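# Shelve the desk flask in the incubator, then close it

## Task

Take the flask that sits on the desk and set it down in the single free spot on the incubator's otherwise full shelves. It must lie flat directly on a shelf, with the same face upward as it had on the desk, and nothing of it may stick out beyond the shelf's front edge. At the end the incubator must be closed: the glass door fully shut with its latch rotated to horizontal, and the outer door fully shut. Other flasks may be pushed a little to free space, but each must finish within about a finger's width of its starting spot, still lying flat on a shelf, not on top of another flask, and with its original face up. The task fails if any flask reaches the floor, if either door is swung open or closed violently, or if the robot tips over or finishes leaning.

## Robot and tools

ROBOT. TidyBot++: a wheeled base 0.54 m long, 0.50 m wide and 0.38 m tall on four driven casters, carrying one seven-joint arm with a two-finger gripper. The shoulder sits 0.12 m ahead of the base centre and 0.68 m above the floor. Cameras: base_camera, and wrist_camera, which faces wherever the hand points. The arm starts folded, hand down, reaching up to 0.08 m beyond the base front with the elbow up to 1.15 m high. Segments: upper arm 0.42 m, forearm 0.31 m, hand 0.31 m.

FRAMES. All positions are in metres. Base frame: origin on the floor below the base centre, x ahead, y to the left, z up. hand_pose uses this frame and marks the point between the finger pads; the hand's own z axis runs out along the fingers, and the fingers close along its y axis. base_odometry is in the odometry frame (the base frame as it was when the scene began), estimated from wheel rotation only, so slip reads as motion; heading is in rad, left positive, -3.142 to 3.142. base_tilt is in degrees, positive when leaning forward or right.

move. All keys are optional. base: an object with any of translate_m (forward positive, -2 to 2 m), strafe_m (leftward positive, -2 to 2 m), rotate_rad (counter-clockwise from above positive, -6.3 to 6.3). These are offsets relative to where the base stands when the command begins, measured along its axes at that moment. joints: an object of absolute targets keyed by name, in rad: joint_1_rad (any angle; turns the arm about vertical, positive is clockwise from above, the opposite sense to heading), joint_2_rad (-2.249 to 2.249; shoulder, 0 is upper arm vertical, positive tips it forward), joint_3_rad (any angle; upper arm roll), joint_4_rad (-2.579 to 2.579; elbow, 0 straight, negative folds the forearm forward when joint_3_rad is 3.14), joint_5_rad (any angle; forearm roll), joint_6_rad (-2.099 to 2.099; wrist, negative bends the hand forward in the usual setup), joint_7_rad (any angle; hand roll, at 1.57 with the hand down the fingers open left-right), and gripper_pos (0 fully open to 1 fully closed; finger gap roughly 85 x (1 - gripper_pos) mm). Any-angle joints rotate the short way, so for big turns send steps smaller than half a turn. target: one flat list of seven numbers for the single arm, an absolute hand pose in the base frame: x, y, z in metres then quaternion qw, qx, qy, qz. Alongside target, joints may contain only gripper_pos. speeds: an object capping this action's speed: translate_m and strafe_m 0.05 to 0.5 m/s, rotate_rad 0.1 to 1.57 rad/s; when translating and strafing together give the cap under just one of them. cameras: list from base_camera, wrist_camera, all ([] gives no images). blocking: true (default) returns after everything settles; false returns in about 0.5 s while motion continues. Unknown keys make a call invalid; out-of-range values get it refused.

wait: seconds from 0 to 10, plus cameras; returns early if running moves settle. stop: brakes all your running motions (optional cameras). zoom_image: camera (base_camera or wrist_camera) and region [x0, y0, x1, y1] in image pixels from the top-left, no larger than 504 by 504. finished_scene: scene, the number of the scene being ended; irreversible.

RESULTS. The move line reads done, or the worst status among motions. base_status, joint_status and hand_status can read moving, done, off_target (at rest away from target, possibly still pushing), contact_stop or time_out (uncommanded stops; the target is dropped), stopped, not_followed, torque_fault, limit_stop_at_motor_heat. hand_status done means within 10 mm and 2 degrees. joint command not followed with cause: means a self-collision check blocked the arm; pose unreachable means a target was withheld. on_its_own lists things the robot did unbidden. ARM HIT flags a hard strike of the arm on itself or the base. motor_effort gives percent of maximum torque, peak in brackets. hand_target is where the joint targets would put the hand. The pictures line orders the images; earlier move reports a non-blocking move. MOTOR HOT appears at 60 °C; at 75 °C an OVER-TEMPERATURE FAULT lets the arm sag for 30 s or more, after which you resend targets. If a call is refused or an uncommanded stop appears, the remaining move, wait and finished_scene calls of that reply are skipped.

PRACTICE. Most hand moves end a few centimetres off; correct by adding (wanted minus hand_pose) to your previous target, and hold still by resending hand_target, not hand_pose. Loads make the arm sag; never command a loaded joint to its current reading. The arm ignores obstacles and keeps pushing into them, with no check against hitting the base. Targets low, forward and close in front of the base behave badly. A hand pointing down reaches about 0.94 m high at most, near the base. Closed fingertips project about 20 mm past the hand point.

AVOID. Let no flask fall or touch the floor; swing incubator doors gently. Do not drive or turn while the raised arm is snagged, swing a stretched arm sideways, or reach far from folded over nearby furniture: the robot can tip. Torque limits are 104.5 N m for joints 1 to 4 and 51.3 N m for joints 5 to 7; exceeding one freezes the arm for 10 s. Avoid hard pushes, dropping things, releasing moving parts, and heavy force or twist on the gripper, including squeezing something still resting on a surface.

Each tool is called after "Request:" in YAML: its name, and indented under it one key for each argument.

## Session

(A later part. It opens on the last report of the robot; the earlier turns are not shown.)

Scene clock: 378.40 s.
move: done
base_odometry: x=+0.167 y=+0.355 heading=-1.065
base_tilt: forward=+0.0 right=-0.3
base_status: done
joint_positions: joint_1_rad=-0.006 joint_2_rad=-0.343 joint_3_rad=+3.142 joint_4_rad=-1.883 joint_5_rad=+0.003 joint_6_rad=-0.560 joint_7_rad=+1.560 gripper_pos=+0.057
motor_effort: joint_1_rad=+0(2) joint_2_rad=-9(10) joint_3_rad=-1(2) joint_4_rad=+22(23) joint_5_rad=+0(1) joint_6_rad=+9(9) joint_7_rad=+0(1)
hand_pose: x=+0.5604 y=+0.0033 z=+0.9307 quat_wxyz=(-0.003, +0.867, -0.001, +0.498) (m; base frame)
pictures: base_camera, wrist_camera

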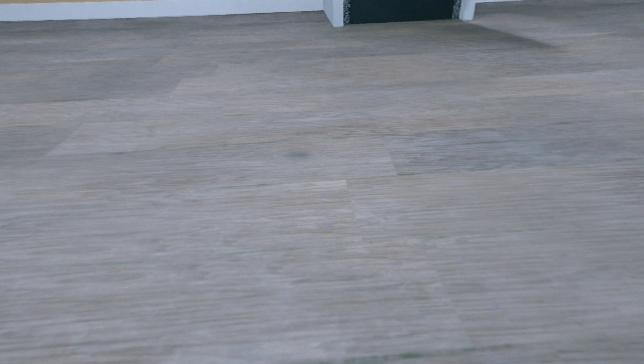

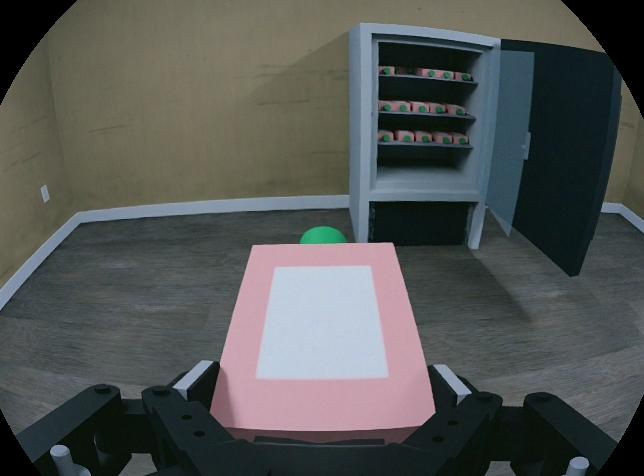

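Request:
move:
  base: {"translate_m": 0.5, "strafe_m": -0.42}
  speeds: {"translate_m": 0.35}

Request:
zoom_image:
  camera: "wrist_camera"
  region: [200, 0, 560, 240]

Scene clock: 409.23 s.
move: done
base_odometry: x=+0.042 y=-0.286 heading=-1.065
base_tilt: forward=+0.1 right=-0.3
base_status: done
joint_positions: joint_1_rad=-0.006 joint_2_rad=-0.344 joint_3_rad=+3.142 joint_4_rad=-1.883 joint_5_rad=+0.003 joint_6_rad=-0.561 joint_7_rad=+1.560 gripper_pos=+0.057
motor_effort: joint_1_rad=+0(1) joint_2_rad=-9(12) joint_3_rad=+0(3) joint_4_rad=+23(23) joint_5_rad=+0(1) joint_6_rad=+9(9) joint_7_rad=+1(1)
hand_pose: x=+0.5600 y=+0.0033 z=+0.9309 quat_wxyz=(-0.003, +0.867, -0.001, +0.498) (m; base frame)
pictures: base_camera, wrist_camera

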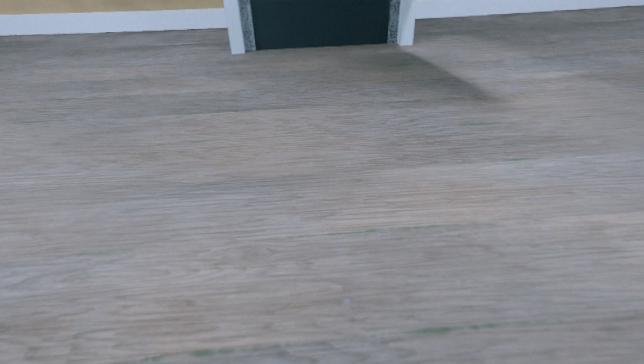

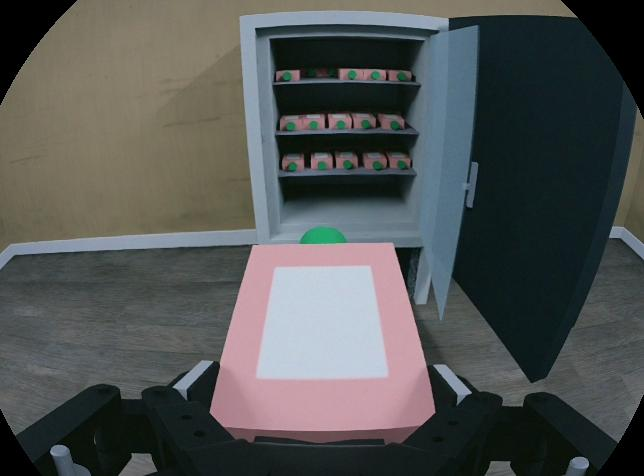

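Scaled by 1.400.

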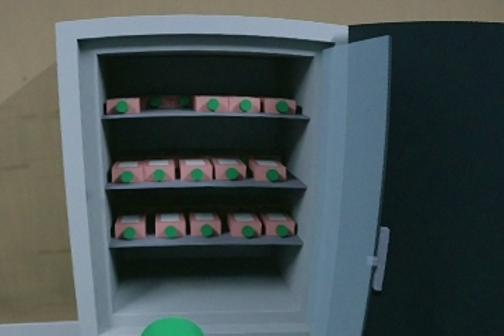

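Request:
move:
  joints: {"joint_2_rad": -0.28, "joint_4_rad": -1.468, "joint_6_rad": -0.957}
  cameras: []

Request:
move:
  base: {"translate_m": 0.6, "rotate_rad": 0.06}
  speeds: {"translate_m": 0.3}

Request:
zoom_image:
  camera: "wrist_camera"
  region: [160, 0, 510, 240]

Scene clock: 468.47 s.
move: done
base_odometry: x=+0.042 y=-0.286 heading=-1.065
base_tilt: forward=+0.1 right=-0.3
joint_positions: joint_1_rad=-0.006 joint_2_rad=-0.291 joint_3_rad=+3.142 joint_4_rad=-1.490 joint_5_rad=+0.003 joint_6_rad=-0.907 joint_7_rad=+1.560 gripper_pos=+0.057
joint_status: all done
motor_effort: joint_1_rad=-1(1) joint_2_rad=-10(11) joint_3_rad=+0(1) joint_4_rad=+21(24) joint_5_rad=+0(1) joint_6_rad=+8(10) joint_7_rad=+1(1)
hand_pose: x=+0.5589 y=+0.0031 z=+1.0401 quat_wxyz=(-0.003, +0.869, -0.002, +0.495) (m; base frame)
pictures: none

Scene clock: 471.37 s.
move: done
base_odometry: x=+0.333 y=-0.811 heading=-1.004
base_tilt: forward=+0.1 right=-0.4
base_status: done
joint_positions: joint_1_rad=-0.009 joint_2_rad=-0.272 joint_3_rad=+3.141 joint_4_rad=-1.489 joint_5_rad=+0.003 joint_6_rad=-0.911 joint_7_rad=+1.560 gripper_pos=+0.057
motor_effort: joint_1_rad=-1(2) joint_2_rad=-11(14) joint_3_rad=-1(2) joint_4_rad=+21(22) joint_5_rad=+1(1) joint_6_rad=+8(9) joint_7_rad=+1(1)
hand_pose: x=+0.5650 y=+0.0050 z=+1.0314 quat_wxyz=(-0.003, +0.874, +0.000, +0.485) (m; base frame)
pictures: base_camera, wrist_camera

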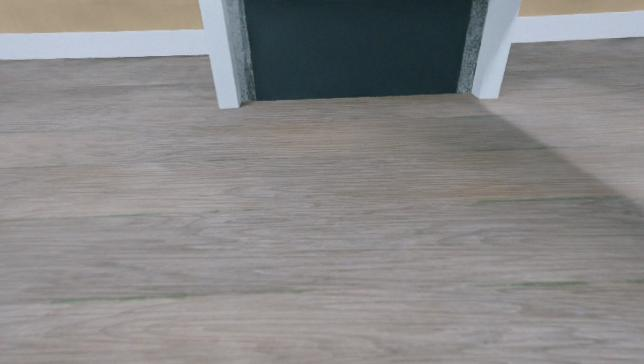

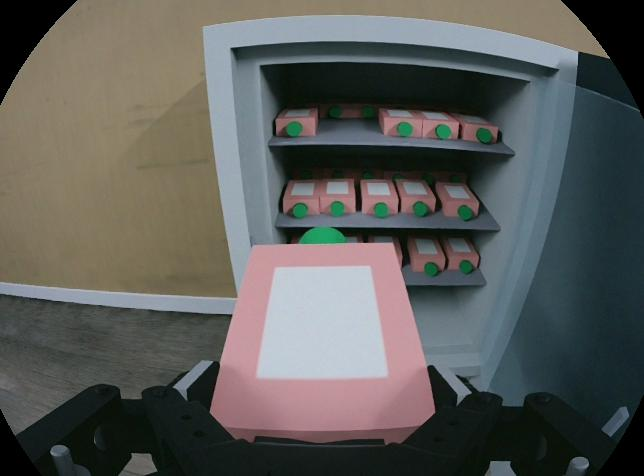

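Scaled by 1.440.

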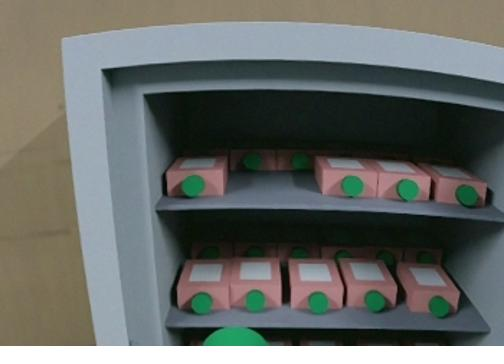

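Request:
move:
  base: {"translate_m": 0.38, "strafe_m": -0.06}
  speeds: {"translate_m": 0.2}

Request:
zoom_image:
  camera: "wrist_camera"
  region: [160, 60, 510, 300]

Scene clock: 510.47 s.
move: done
base_odometry: x=+0.486 y=-1.164 heading=-1.004
base_tilt: forward=+0.0 right=-0.3
base_status: done
joint_positions: joint_1_rad=-0.009 joint_2_rad=-0.271 joint_3_rad=+3.141 joint_4_rad=-1.489 joint_5_rad=+0.003 joint_6_rad=-0.912 joint_7_rad=+1.560 gripper_pos=+0.057
motor_effort: joint_1_rad=+0(2) joint_2_rad=-11(14) joint_3_rad=-1(1) joint_4_rad=+21(22) joint_5_rad=+1(1) joint_6_rad=+9(9) joint_7_rad=+1(1)
hand_pose: x=+0.5652 y=+0.0050 z=+1.0308 quat_wxyz=(-0.003, +0.875, +0.000, +0.484) (m; base frame)
pictures: base_camera, wrist_camera

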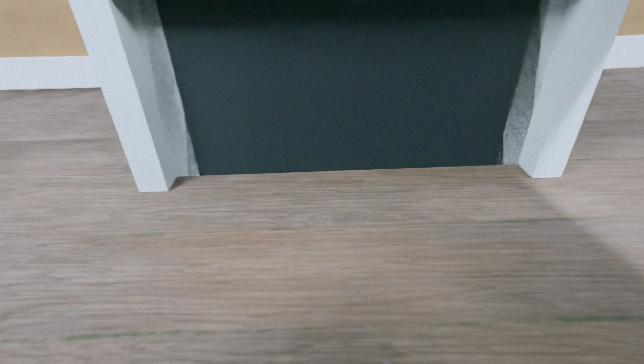

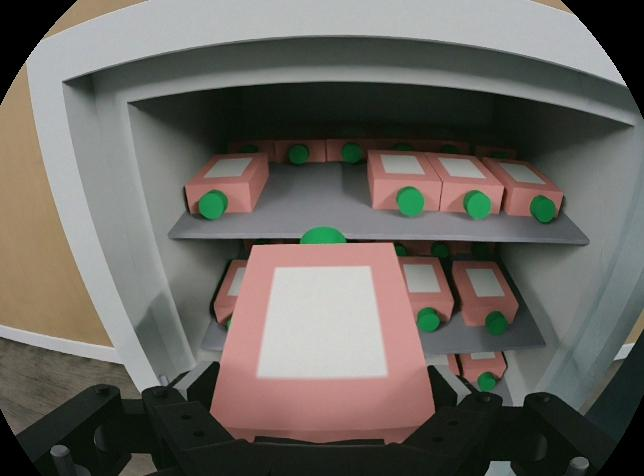

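Scaled by 1.440.

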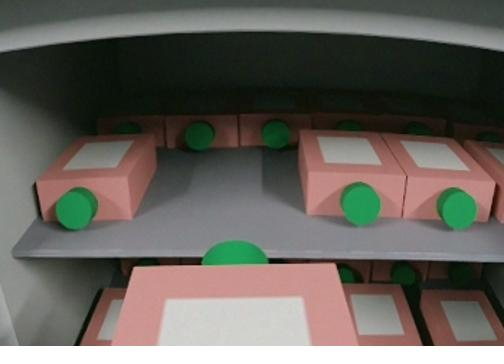

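Request:
move:
  base: {"translate_m": 0.2, "strafe_m": 0.005}
  speeds: {"translate_m": 0.1}

Request:
zoom_image:
  camera: "wrist_camera"
  region: [140, 60, 490, 300]

Scene clock: 547.17 s.
move: done
base_odometry: x=+0.598 y=-1.330 heading=-1.004
base_tilt: forward=+0.1 right=-0.3
base_status: done
joint_positions: joint_1_rad=-0.009 joint_2_rad=-0.271 joint_3_rad=+3.141 joint_4_rad=-1.488 joint_5_rad=+0.003 joint_6_rad=-0.913 joint_7_rad=+1.560 gripper_pos=+0.057
motor_effort: joint_1_rad=-1(2) joint_2_rad=-11(14) joint_3_rad=-1(2) joint_4_rad=+21(22) joint_5_rad=+0(1) joint_6_rad=+8(9) joint_7_rad=+0(1)
hand_pose: x=+0.5651 y=+0.0050 z=+1.0306 quat_wxyz=(-0.003, +0.875, +0.000, +0.484) (m; base frame)
pictures: base_camera, wrist_camera

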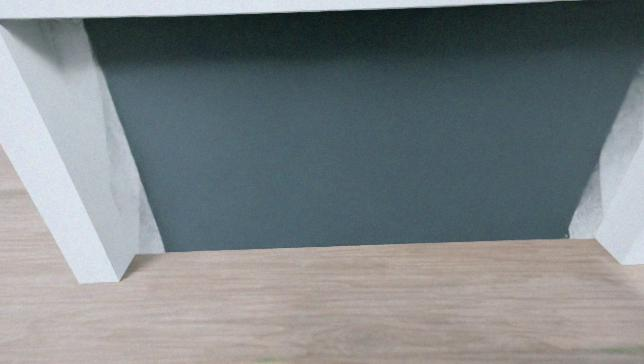

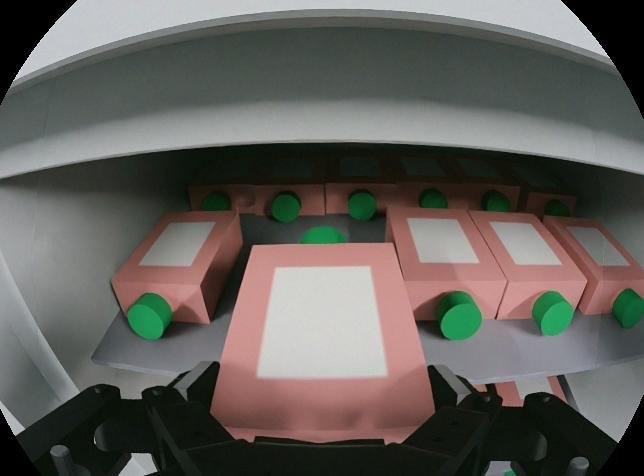

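Scaled by 1.440.

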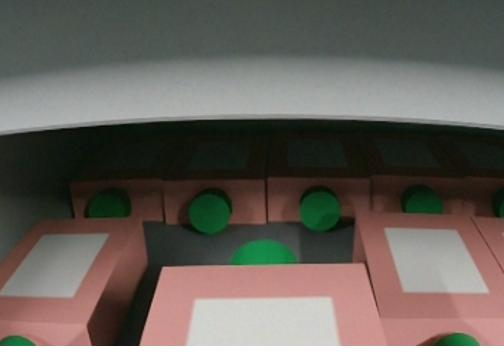

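Request:
move:
  base: {"translate_m": 0.07, "strafe_m": 0.003}
  speeds: {"translate_m": 0.1}
  cameras: ["wrist_camera"]

Request:
zoom_image:
  camera: "wrist_camera"
  region: [100, 200, 550, 450]

Scene clock: 568.70 s.
move: done
base_odometry: x=+0.638 y=-1.388 heading=-1.004
base_tilt: forward=+0.0 right=-0.2
base_status: done
joint_positions: joint_1_rad=-0.009 joint_2_rad=-0.299 joint_3_rad=+3.141 joint_4_rad=-1.490 joint_5_rad=+0.003 joint_6_rad=-0.939 joint_7_rad=+1.560 gripper_pos=+0.057
motor_effort: joint_1_rad=+0(2) joint_2_rad=-5(12) joint_3_rad=+0(1) joint_4_rad=+23(25) joint_5_rad=+0(1) joint_6_rad=+11(14) joint_7_rad=+0(1)
hand_pose: x=+0.5508 y=+0.0048 z=+1.0357 quat_wxyz=(-0.003, +0.875, +0.000, +0.485) (m; base frame)
pictures: wrist_camera

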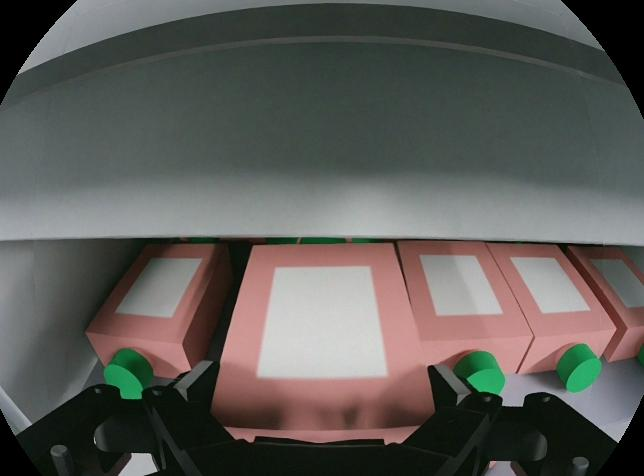

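Scaled by 1.120.

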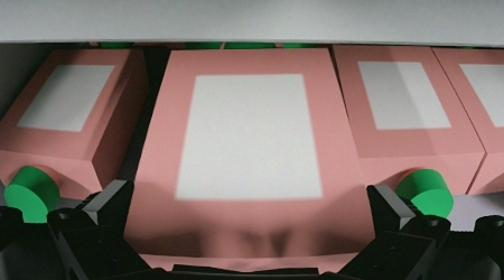

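Request:
move:
  base: {"translate_m": -0.04}
  speeds: {"translate_m": 0.1}
  cameras: ["wrist_camera"]

Scene clock: 615.80 s.
move: done
base_odometry: x=+0.616 y=-1.354 heading=-1.004
base_tilt: forward=+0.1 right=-0.3
base_status: done
joint_positions: joint_1_rad=-0.009 joint_2_rad=-0.279 joint_3_rad=+3.141 joint_4_rad=-1.485 joint_5_rad=+0.003 joint_6_rad=-0.939 joint_7_rad=+1.560 gripper_pos=+0.057
motor_effort: joint_1_rad=+0(1) joint_2_rad=-10(13) joint_3_rad=-1(1) joint_4_rad=+21(22) joint_5_rad=+0(1) joint_6_rad=+8(10) joint_7_rad=+1(1)
hand_pose: x=+0.5583 y=+0.0049 z=+1.0295 quat_wxyz=(-0.003, +0.878, +0.000, +0.478) (m; base frame)
pictures: wrist_camera

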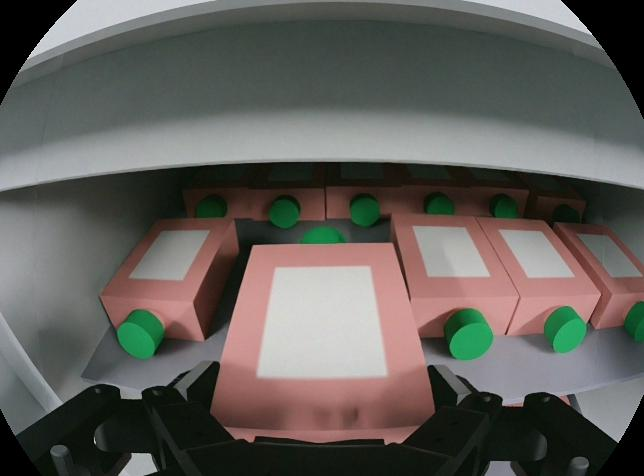

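Request:
move:
  joints: {"joint_2_rad": -0.308, "joint_4_rad": -1.585, "joint_6_rad": -0.78}
  cameras: ["wrist_camera"]

Request:
zoom_image:
  camera: "wrist_camera"
  region: [80, 200, 560, 450]

Scene clock: 631.93 s.
move: done
base_odometry: x=+0.616 y=-1.354 heading=-1.004
base_tilt: forward=+0.1 right=-0.4
joint_positions: joint_1_rad=-0.009 joint_2_rad=-0.285 joint_3_rad=+3.141 joint_4_rad=-1.582 joint_5_rad=+0.003 joint_6_rad=-0.833 joint_7_rad=+1.560 gripper_pos=+0.057
joint_status: all done
motor_effort: joint_1_rad=+0(2) joint_2_rad=-11(12) joint_3_rad=-1(1) joint_4_rad=+22(23) joint_5_rad=+0(1) joint_6_rad=+8(9) joint_7_rad=+1(1)
hand_pose: x=+0.5671 y=+0.0050 z=+1.0054 quat_wxyz=(-0.003, +0.875, +0.000, +0.484) (m; base frame)
pictures: wrist_camera

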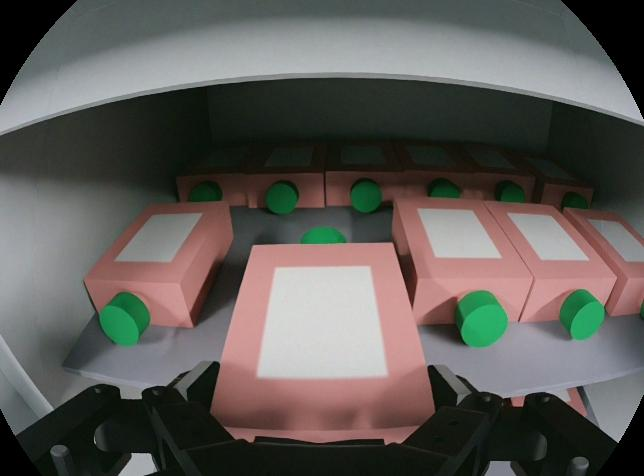

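Scaled by 1.050.

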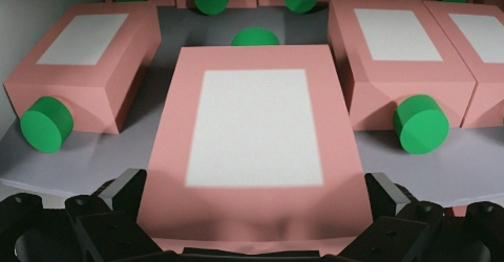

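Request:
move:
  base: {"translate_m": 0.015, "strafe_m": 0.01}
  speeds: {"translate_m": 0.05}
  cameras: ["wrist_camera"]

Request:
zoom_image:
  camera: "wrist_camera"
  region: [80, 200, 560, 450]

Scene clock: 651.00 s.
move: done
base_odometry: x=+0.633 y=-1.361 heading=-1.004
base_tilt: forward=+0.0 right=-0.3
base_status: done
joint_positions: joint_1_rad=-0.009 joint_2_rad=-0.290 joint_3_rad=+3.141 joint_4_rad=-1.582 joint_5_rad=+0.003 joint_6_rad=-0.833 joint_7_rad=+1.560 gripper_pos=+0.057
motor_effort: joint_1_rad=+0(2) joint_2_rad=-10(14) joint_3_rad=+0(2) joint_4_rad=+21(22) joint_5_rad=+0(1) joint_6_rad=+8(9) joint_7_rad=+0(1)
hand_pose: x=+0.5654 y=+0.0050 z=+1.0079 quat_wxyz=(-0.003, +0.873, +0.000, +0.487) (m; base frame)
pictures: wrist_camera

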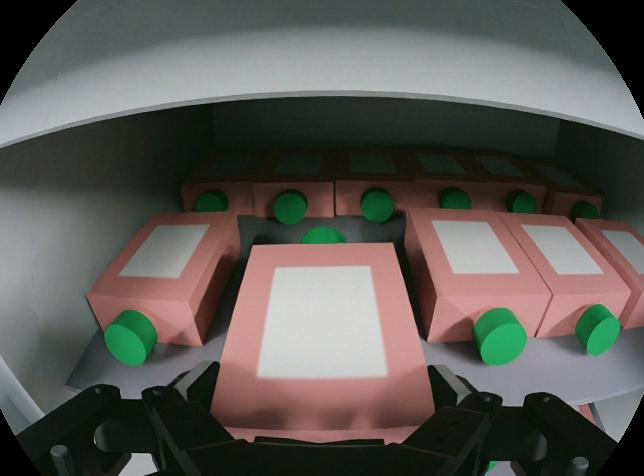

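Scaled by 1.050.

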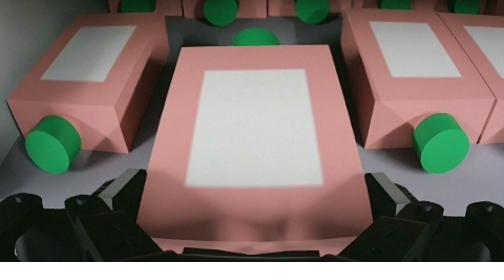

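Request:
move:
  joints: {"joint_2_rad": -0.3146, "joint_4_rad": -1.6226, "joint_6_rad": -0.749}
  cameras: []

Request:
move:
  joints: {"joint_2_rad": -0.318, "joint_4_rad": -1.6415, "joint_6_rad": -0.7335}
  cameras: ["wrist_camera"]

Scene clock: 662.67 s.
move: done
base_odometry: x=+0.633 y=-1.361 heading=-1.004
base_tilt: forward=+0.1 right=-0.4
joint_positions: joint_1_rad=-0.009 joint_2_rad=-0.294 joint_3_rad=+3.141 joint_4_rad=-1.620 joint_5_rad=+0.003 joint_6_rad=-0.801 joint_7_rad=+1.560 gripper_pos=+0.057
joint_status: all done
motor_effort: joint_1_rad=+0(1) joint_2_rad=-10(12) joint_3_rad=-1(1) joint_4_rad=+22(23) joint_5_rad=+0(1) joint_6_rad=+9(9) joint_7_rad=+0(1)
hand_pose: x=+0.5664 y=+0.0050 z=+0.9966 quat_wxyz=(-0.003, +0.874, +0.000, +0.486) (m; base frame)
pictures: none

Scene clock: 663.27 s.
move: done
base_odometry: x=+0.633 y=-1.361 heading=-1.004
base_tilt: forward=+0.1 right=-0.3
joint_positions: joint_1_rad=-0.009 joint_2_rad=-0.296 joint_3_rad=+3.141 joint_4_rad=-1.637 joint_5_rad=+0.003 joint_6_rad=-0.785 joint_7_rad=+1.560 gripper_pos=+0.057
joint_status: all done
motor_effort: joint_1_rad=+0(1) joint_2_rad=-10(11) joint_3_rad=-1(1) joint_4_rad=+22(23) joint_5_rad=+0(0) joint_6_rad=+8(9) joint_7_rad=+0(1)
hand_pose: x=+0.5668 y=+0.0050 z=+0.9914 quat_wxyz=(-0.003, +0.874, +0.000, +0.486) (m; base frame)
pictures: wrist_camera

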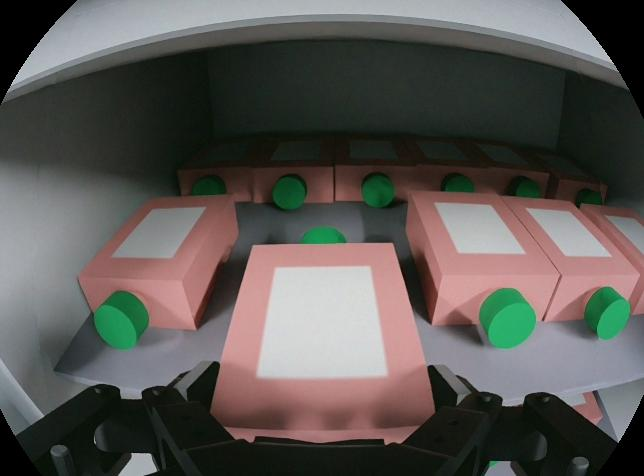

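Request:
move:
  joints: {"joint_2_rad": -0.3213, "joint_4_rad": -1.6605, "joint_6_rad": -0.718}
  cameras: ["wrist_camera"]

Request:
zoom_image:
  camera: "wrist_camera"
  region: [200, 180, 440, 300]

Request:
move:
  joints: {"joint_2_rad": -0.3235, "joint_4_rad": -1.673, "joint_6_rad": -0.7077}
  cameras: ["wrist_camera"]

Request:
zoom_image:
  camera: "wrist_camera"
  region: [200, 180, 440, 300]

Scene clock: 672.03 s.
move: done
base_odometry: x=+0.633 y=-1.361 heading=-1.004
base_tilt: forward=+0.0 right=-0.3
joint_positions: joint_1_rad=-0.009 joint_2_rad=-0.299 joint_3_rad=+3.141 joint_4_rad=-1.656 joint_5_rad=+0.003 joint_6_rad=-0.770 joint_7_rad=+1.560 gripper_pos=+0.057
joint_status: all done
motor_effort: joint_1_rad=+0(1) joint_2_rad=-10(11) joint_3_rad=+0(1) joint_4_rad=+21(23) joint_5_rad=+0(1) joint_6_rad=+8(10) joint_7_rad=+1(1)
hand_pose: x=+0.5667 y=+0.0050 z=+0.9861 quat_wxyz=(-0.003, +0.874, +0.000, +0.486) (m; base frame)
pictures: wrist_camera

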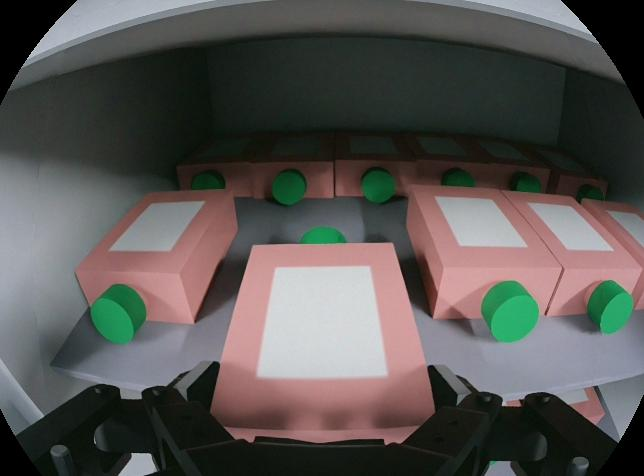

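Scaled by 2.100.

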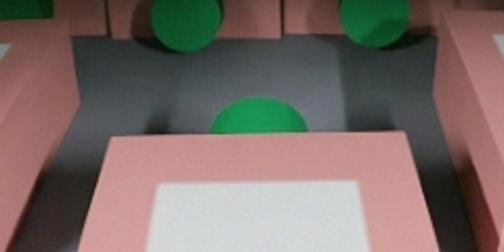

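Scene clock: 672.57 s.
move: done
base_odometry: x=+0.633 y=-1.361 heading=-1.004
base_tilt: forward=+0.1 right=-0.4
joint_positions: joint_1_rad=-0.009 joint_2_rad=-0.301 joint_3_rad=+3.141 joint_4_rad=-1.667 joint_5_rad=+0.003 joint_6_rad=-0.758 joint_7_rad=+1.560 gripper_pos=+0.057
joint_status: all done
motor_effort: joint_1_rad=+0(1) joint_2_rad=-10(11) joint_3_rad=-1(1) joint_4_rad=+21(22) joint_5_rad=+0(1) joint_6_rad=+9(9) joint_7_rad=+1(1)
hand_pose: x=+0.5669 y=+0.0051 z=+0.9839 quat_wxyz=(-0.003, +0.873, +0.000, +0.487) (m; base frame)
pictures: wrist_camera

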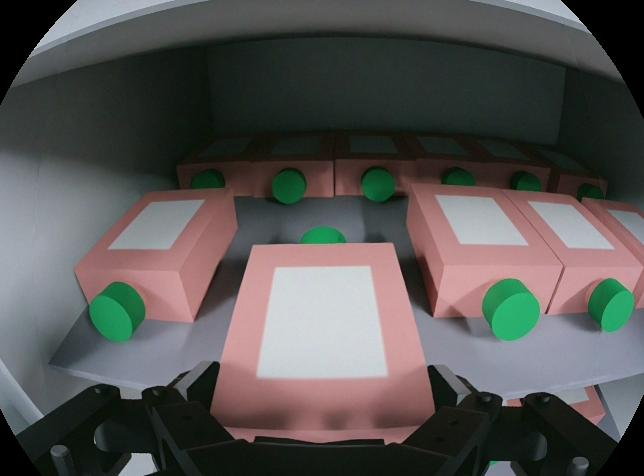

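Scaled by 2.100.

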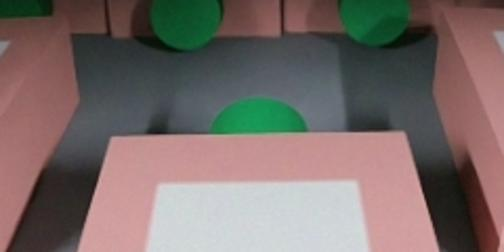

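Request:
move:
  joints: {"joint_2_rad": -0.3255, "joint_4_rad": -1.684, "joint_6_rad": -0.6985}
  cameras: ["wrist_camera"]

Request:
zoom_image:
  camera: "wrist_camera"
  region: [200, 180, 440, 300]

Request:
move:
  joints: {"joint_2_rad": -0.3275, "joint_4_rad": -1.695, "joint_6_rad": -0.6893}
  cameras: ["wrist_camera"]

Request:
zoom_image:
  camera: "wrist_camera"
  region: [200, 180, 440, 300]

Scene clock: 681.50 s.
move: done
base_odometry: x=+0.633 y=-1.361 heading=-1.004
base_tilt: forward=+0.1 right=-0.3
joint_positions: joint_1_rad=-0.009 joint_2_rad=-0.305 joint_3_rad=+3.141 joint_4_rad=-1.675 joint_5_rad=+0.003 joint_6_rad=-0.747 joint_7_rad=+1.560 gripper_pos=+0.057
joint_status: all done
motor_effort: joint_1_rad=-1(1) joint_2_rad=-10(11) joint_3_rad=-1(1) joint_4_rad=+22(22) joint_5_rad=+0(0) joint_6_rad=+8(9) joint_7_rad=+0(1)
hand_pose: x=+0.5667 y=+0.0051 z=+0.9837 quat_wxyz=(-0.003, +0.872, +0.000, +0.490) (m; base frame)
pictures: wrist_camera

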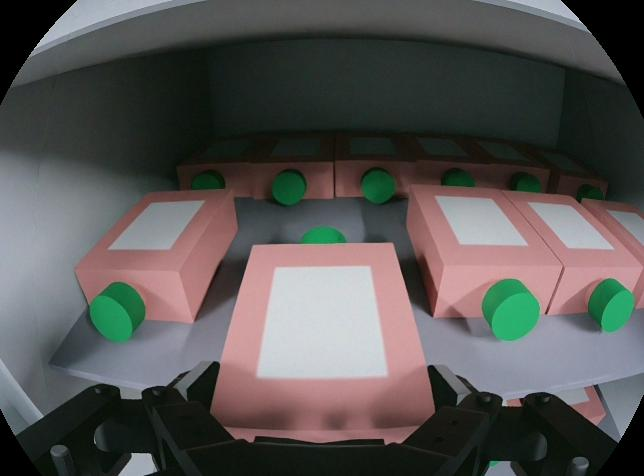

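Scaled by 2.100.

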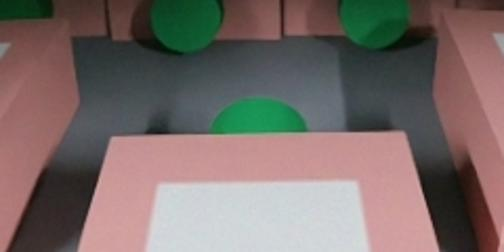

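Scene clock: 682.03 s.
move: done
base_odometry: x=+0.633 y=-1.361 heading=-1.004
base_tilt: forward=+0.1 right=-0.4
joint_positions: joint_1_rad=-0.009 joint_2_rad=-0.308 joint_3_rad=+3.141 joint_4_rad=-1.684 joint_5_rad=+0.003 joint_6_rad=-0.736 joint_7_rad=+1.560 gripper_pos=+0.057
joint_status: all done
motor_effort: joint_1_rad=+0(1) joint_2_rad=-10(10) joint_3_rad=+0(1) joint_4_rad=+21(22) joint_5_rad=+1(1) joint_6_rad=+8(8) joint_7_rad=+0(1)
hand_pose: x=+0.5665 y=+0.0051 z=+0.9836 quat_wxyz=(-0.003, +0.870, +0.000, +0.493) (m; base frame)
pictures: wrist_camera

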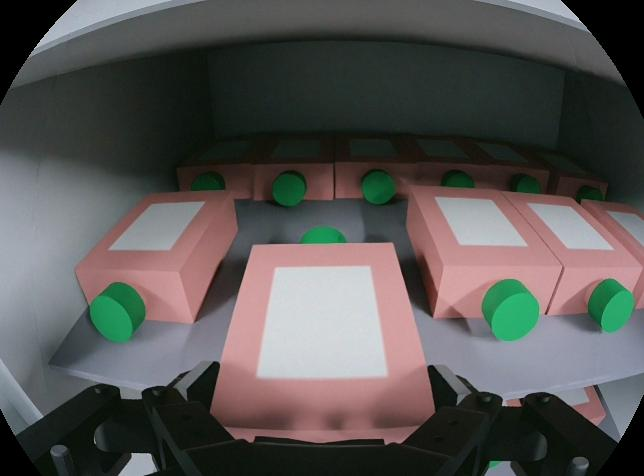

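Scaled by 2.100.

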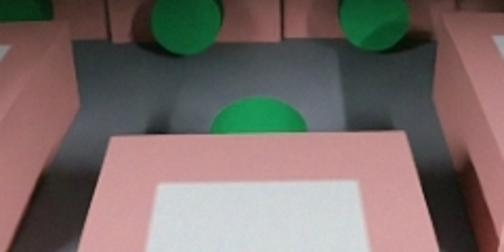

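Request:
move:
  joints: {"joint_2_rad": -0.3255, "joint_4_rad": -1.684, "joint_6_rad": -0.715}
  cameras: []

Request:
move:
  joints: {"gripper_pos": 0.0}
  cameras: ["wrist_camera"]

Request:
zoom_image:
  camera: "wrist_camera"
  region: [150, 180, 490, 450]

Scene clock: 691.33 s.
move: done
base_odometry: x=+0.633 y=-1.361 heading=-1.004
base_tilt: forward=+0.0 right=-0.3
joint_positions: joint_1_rad=-0.009 joint_2_rad=-0.308 joint_3_rad=+3.141 joint_4_rad=-1.684 joint_5_rad=+0.003 joint_6_rad=-0.736 joint_7_rad=+1.560 gripper_pos=+0.057
joint_status: all done
motor_effort: joint_1_rad=+0(1) joint_2_rad=-10(10) joint_3_rad=-1(1) joint_4_rad=+21(22) joint_5_rad=+1(1) joint_6_rad=+8(9) joint_7_rad=+1(1)
hand_pose: x=+0.5665 y=+0.0051 z=+0.9836 quat_wxyz=(-0.003, +0.870, +0.000, +0.493) (m; base frame)
pictures: none

Scene clock: 692.03 s.
move: done
base_odometry: x=+0.633 y=-1.361 heading=-1.004
base_tilt: forward=+0.1 right=-0.3
joint_positions: joint_1_rad=-0.009 joint_2_rad=-0.308 joint_3_rad=+3.141 joint_4_rad=-1.684 joint_5_rad=+0.003 joint_6_rad=-0.736 joint_7_rad=+1.560 gripper_pos=+0.000
joint_status: all done
motor_effort: joint_1_rad=+0(1) joint_2_rad=-10(11) joint_3_rad=-1(1) joint_4_rad=+21(22) joint_5_rad=+0(1) joint_6_rad=+8(9) joint_7_rad=+1(1)
hand_pose: x=+0.5665 y=+0.0051 z=+0.9836 quat_wxyz=(-0.003, +0.870, +0.000, +0.493) (m; base frame)
pictures: wrist_camera

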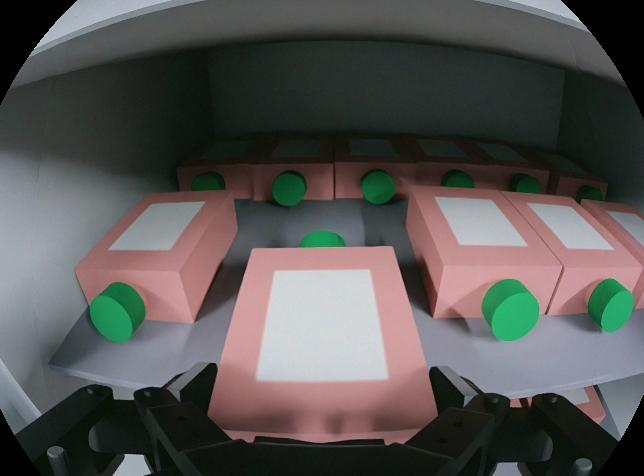

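Scaled by 1.482.

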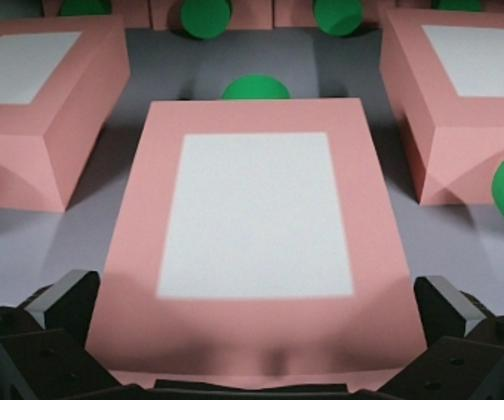

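Request:
move:
  base: {"translate_m": -0.05}
  speeds: {"translate_m": 0.05}
  cameras: ["wrist_camera"]

Scene clock: 696.13 s.
move: done
base_odometry: x=+0.606 y=-1.319 heading=-1.004
base_tilt: forward=+0.0 right=-0.3
base_status: done
joint_positions: joint_1_rad=-0.009 joint_2_rad=-0.315 joint_3_rad=+3.141 joint_4_rad=-1.684 joint_5_rad=+0.003 joint_6_rad=-0.736 joint_7_rad=+1.560 gripper_pos=+0.000
motor_effort: joint_1_rad=+0(1) joint_2_rad=-9(13) joint_3_rad=-1(1) joint_4_rad=+21(22) joint_5_rad=+0(1) joint_6_rad=+8(8) joint_7_rad=+0(1)
hand_pose: x=+0.5646 y=+0.0050 z=+0.9863 quat_wxyz=(-0.004, +0.869, +0.000, +0.495) (m; base frame)
pictures: wrist_camera

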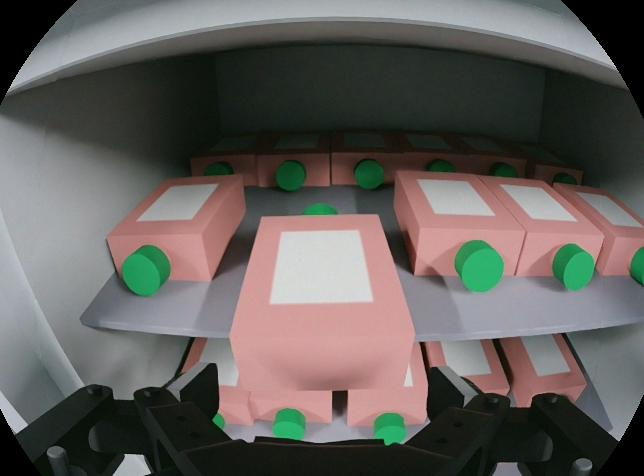

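Request:
move:
  base: {"translate_m": -0.1}
  speeds: {"translate_m": 0.15}
  cameras: []

Request:
move:
  joints: {"joint_2_rad": -0.545, "joint_4_rad": -2.09, "joint_6_rad": -0.18, "gripper_pos": 1.0}
  cameras: ["wrist_camera"]

Request:
zoom_image:
  camera: "wrist_camera"
  region: [150, 100, 490, 340]

Scene clock: 706.57 s.
move: done
base_odometry: x=+0.552 y=-1.234 heading=-1.004
base_tilt: forward=-0.1 right=-0.3
base_status: done
joint_positions: joint_1_rad=-0.009 joint_2_rad=-0.324 joint_3_rad=+3.141 joint_4_rad=-1.684 joint_5_rad=+0.003 joint_6_rad=-0.736 joint_7_rad=+1.560 gripper_pos=+0.000
motor_effort: joint_1_rad=-1(1) joint_2_rad=-9(13) joint_3_rad=-1(1) joint_4_rad=+21(22) joint_5_rad=+0(1) joint_6_rad=+8(8) joint_7_rad=+1(1)
hand_pose: x=+0.5617 y=+0.0050 z=+0.9906 quat_wxyz=(-0.004, +0.866, +0.000, +0.499) (m; base frame)
pictures: none

Scene clock: 708.47 s.
move: done
base_odometry: x=+0.552 y=-1.234 heading=-1.004
base_tilt: forward=+0.0 right=-0.3
joint_positions: joint_1_rad=-0.009 joint_2_rad=-0.530 joint_3_rad=+3.141 joint_4_rad=-2.078 joint_5_rad=+0.003 joint_6_rad=-0.232 joint_7_rad=+1.560 gripper_pos=+0.999
joint_status: all done
motor_effort: joint_1_rad=+0(1) joint_2_rad=-3(10) joint_3_rad=+0(1) joint_4_rad=+22(23) joint_5_rad=+0(1) joint_6_rad=+9(10) joint_7_rad=+1(1)
hand_pose: x=+0.5252 y=+0.0051 z=+0.9874 quat_wxyz=(-0.005, +0.777, +0.001, +0.629) (m; base frame)
pictures: wrist_camera

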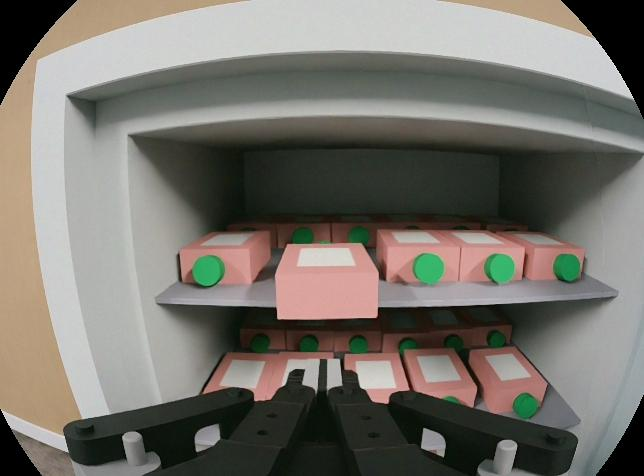

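Scaled by 1.482.

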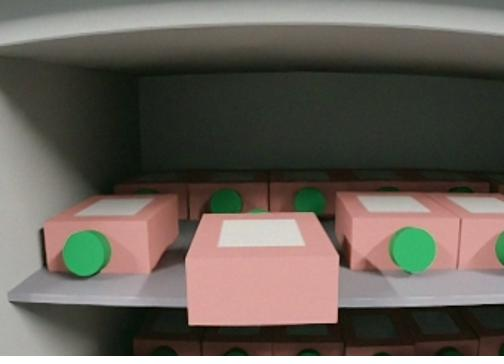

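Request:
move:
  joints: {"joint_4_rad": -2.117, "joint_6_rad": -0.153}
  base: {"translate_m": 0.14, "strafe_m": -0.006}
  speeds: {"translate_m": 0.1}
  cameras: ["wrist_camera"]

Request:
zoom_image:
  camera: "wrist_camera"
  region: [150, 200, 490, 440]

Scene clock: 728.60 s.
move: done
base_odometry: x=+0.622 y=-1.356 heading=-1.004
base_tilt: forward=+0.1 right=-0.3
base_status: done
joint_positions: joint_1_rad=-0.009 joint_2_rad=-0.539 joint_3_rad=+3.141 joint_4_rad=-2.108 joint_5_rad=+0.003 joint_6_rad=-0.199 joint_7_rad=+1.560 gripper_pos=+0.999
joint_status: all done
motor_effort: joint_1_rad=-1(2) joint_2_rad=-3(6) joint_3_rad=+0(1) joint_4_rad=+22(23) joint_5_rad=+0(1) joint_6_rad=+9(10) joint_7_rad=+0(1)
hand_pose: x=+0.5225 y=+0.0051 z=+0.9828 quat_wxyz=(-0.005, +0.773, +0.001, +0.634) (m; base frame)
pictures: wrist_camera

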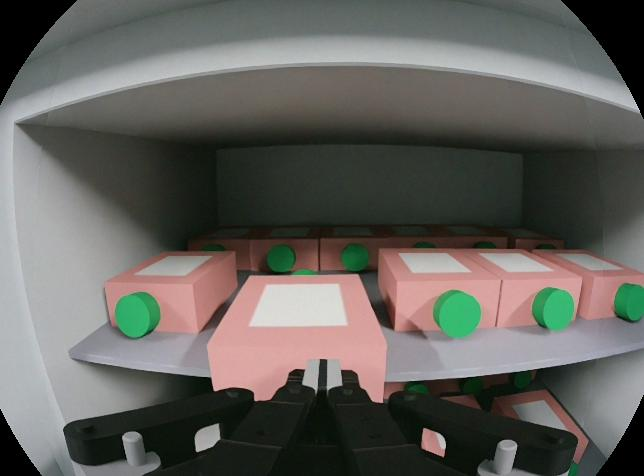

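Scaled by 1.482.

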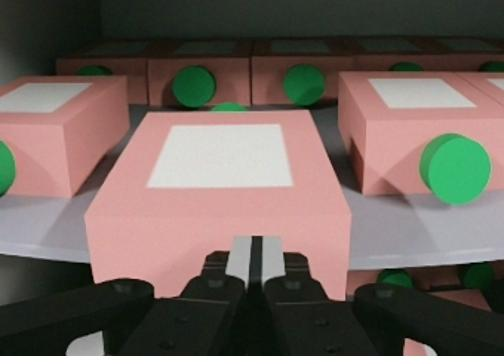

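Request:
move:
  base: {"translate_m": 0.012, "strafe_m": 0.012}
  speeds: {"translate_m": 0.05}
  cameras: ["wrist_camera"]

Request:
zoom_image:
  camera: "wrist_camera"
  region: [150, 200, 490, 440]

Scene clock: 736.70 s.
move: done
base_odometry: x=+0.639 y=-1.360 heading=-1.005
base_tilt: forward=+0.0 right=-0.3
base_status: done
joint_positions: joint_1_rad=-0.009 joint_2_rad=-0.540 joint_3_rad=+3.141 joint_4_rad=-2.108 joint_5_rad=+0.003 joint_6_rad=-0.199 joint_7_rad=+1.560 gripper_pos=+0.999
motor_effort: joint_1_rad=+1(2) joint_2_rad=-3(4) joint_3_rad=+0(2) joint_4_rad=+22(22) joint_5_rad=+0(1) joint_6_rad=+9(9) joint_7_rad=+1(1)
hand_pose: x=+0.5224 y=+0.0051 z=+0.9829 quat_wxyz=(-0.005, +0.773, +0.001, +0.634) (m; base frame)
pictures: wrist_camera

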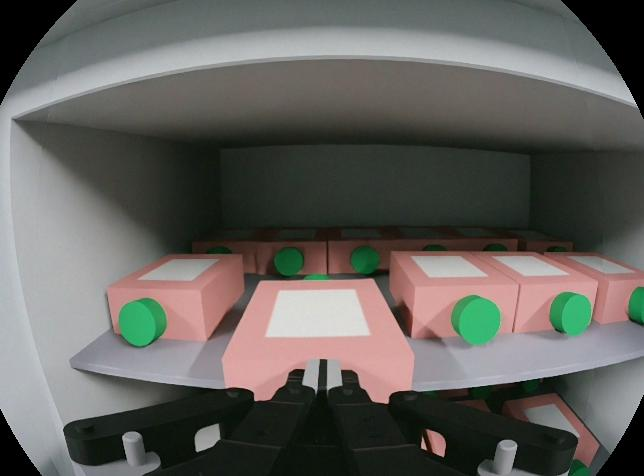

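Scaled by 1.482.

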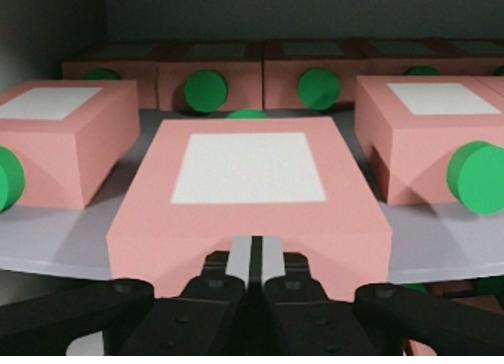

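Request:
move:
  base: {"translate_m": 0.03}
  speeds: {"translate_m": 0.05}
  cameras: ["wrist_camera"]

Request:
zoom_image:
  camera: "wrist_camera"
  region: [150, 200, 490, 440]

Scene clock: 747.00 s.
move: done
base_odometry: x=+0.655 y=-1.385 heading=-1.004
base_tilt: forward=+0.1 right=-0.3
base_status: done
joint_positions: joint_1_rad=-0.009 joint_2_rad=-0.541 joint_3_rad=+3.141 joint_4_rad=-2.108 joint_5_rad=+0.003 joint_6_rad=-0.199 joint_7_rad=+1.560 gripper_pos=+0.999
motor_effort: joint_1_rad=-1(1) joint_2_rad=-2(6) joint_3_rad=+0(2) joint_4_rad=+22(23) joint_5_rad=+1(1) joint_6_rad=+9(9) joint_7_rad=+1(1)
hand_pose: x=+0.5221 y=+0.0051 z=+0.9834 quat_wxyz=(-0.005, +0.773, +0.001, +0.635) (m; base frame)
pictures: wrist_camera

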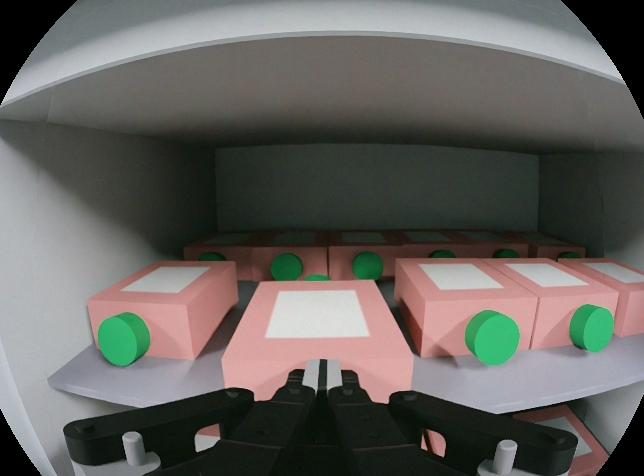

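Scaled by 1.482.

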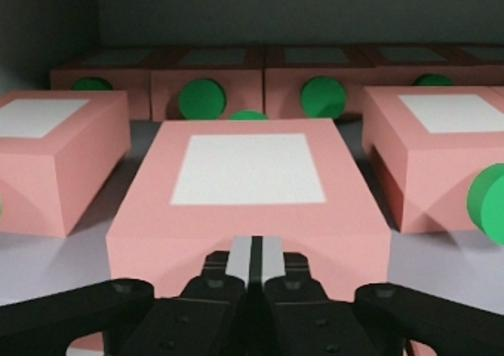

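Request:
zoom_image:
  camera: "wrist_camera"
  region: [370, 340, 470, 430]

Request:
zoom_image:
  camera: "wrist_camera"
  region: [170, 340, 270, 430]

Scaled by 5.040.

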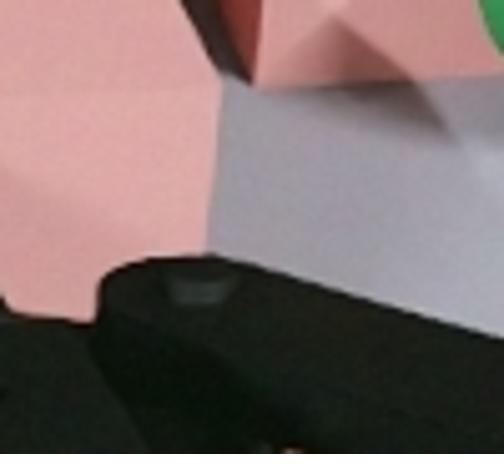

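Scaled by 5.040.

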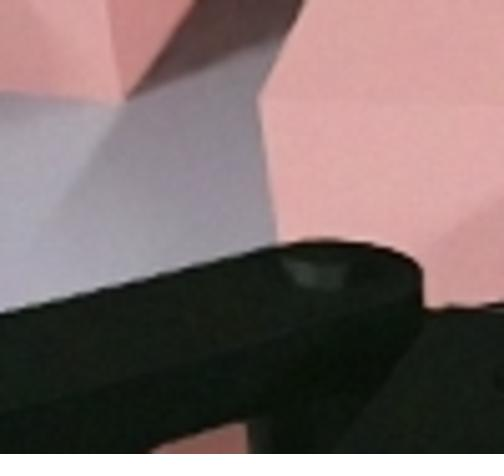

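Request:
move:
  base: {"translate_m": -0.08}
  speeds: {"translate_m": 0.1}
  cameras: ["wrist_camera"]

Request:
zoom_image:
  camera: "wrist_camera"
  region: [210, 230, 450, 400]

Scene clock: 760.87 s.
move: done
base_odometry: x=+0.612 y=-1.317 heading=-1.005
base_tilt: forward=+0.0 right=-0.3
base_status: done
joint_positions: joint_1_rad=-0.009 joint_2_rad=-0.544 joint_3_rad=+3.141 joint_4_rad=-2.108 joint_5_rad=+0.003 joint_6_rad=-0.199 joint_7_rad=+1.560 gripper_pos=+0.999
motor_effort: joint_1_rad=+1(1) joint_2_rad=-2(6) joint_3_rad=+0(1) joint_4_rad=+22(23) joint_5_rad=+0(1) joint_6_rad=+9(9) joint_7_rad=+0(1)
hand_pose: x=+0.5211 y=+0.0051 z=+0.9848 quat_wxyz=(-0.005, +0.771, +0.001, +0.636) (m; base frame)
pictures: wrist_camera

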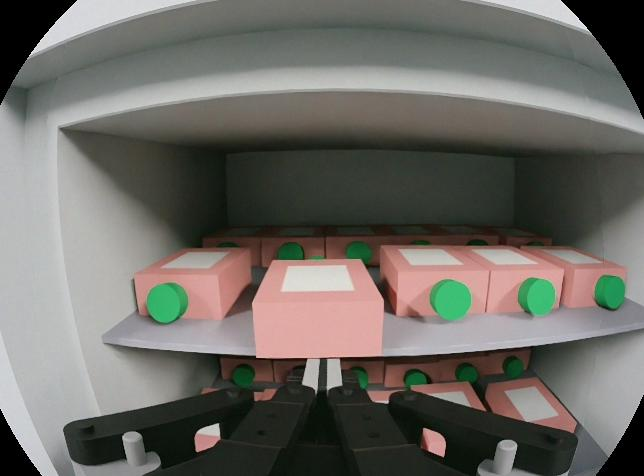

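Scaled by 2.100.

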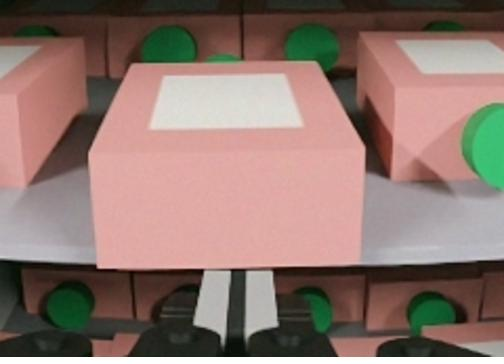

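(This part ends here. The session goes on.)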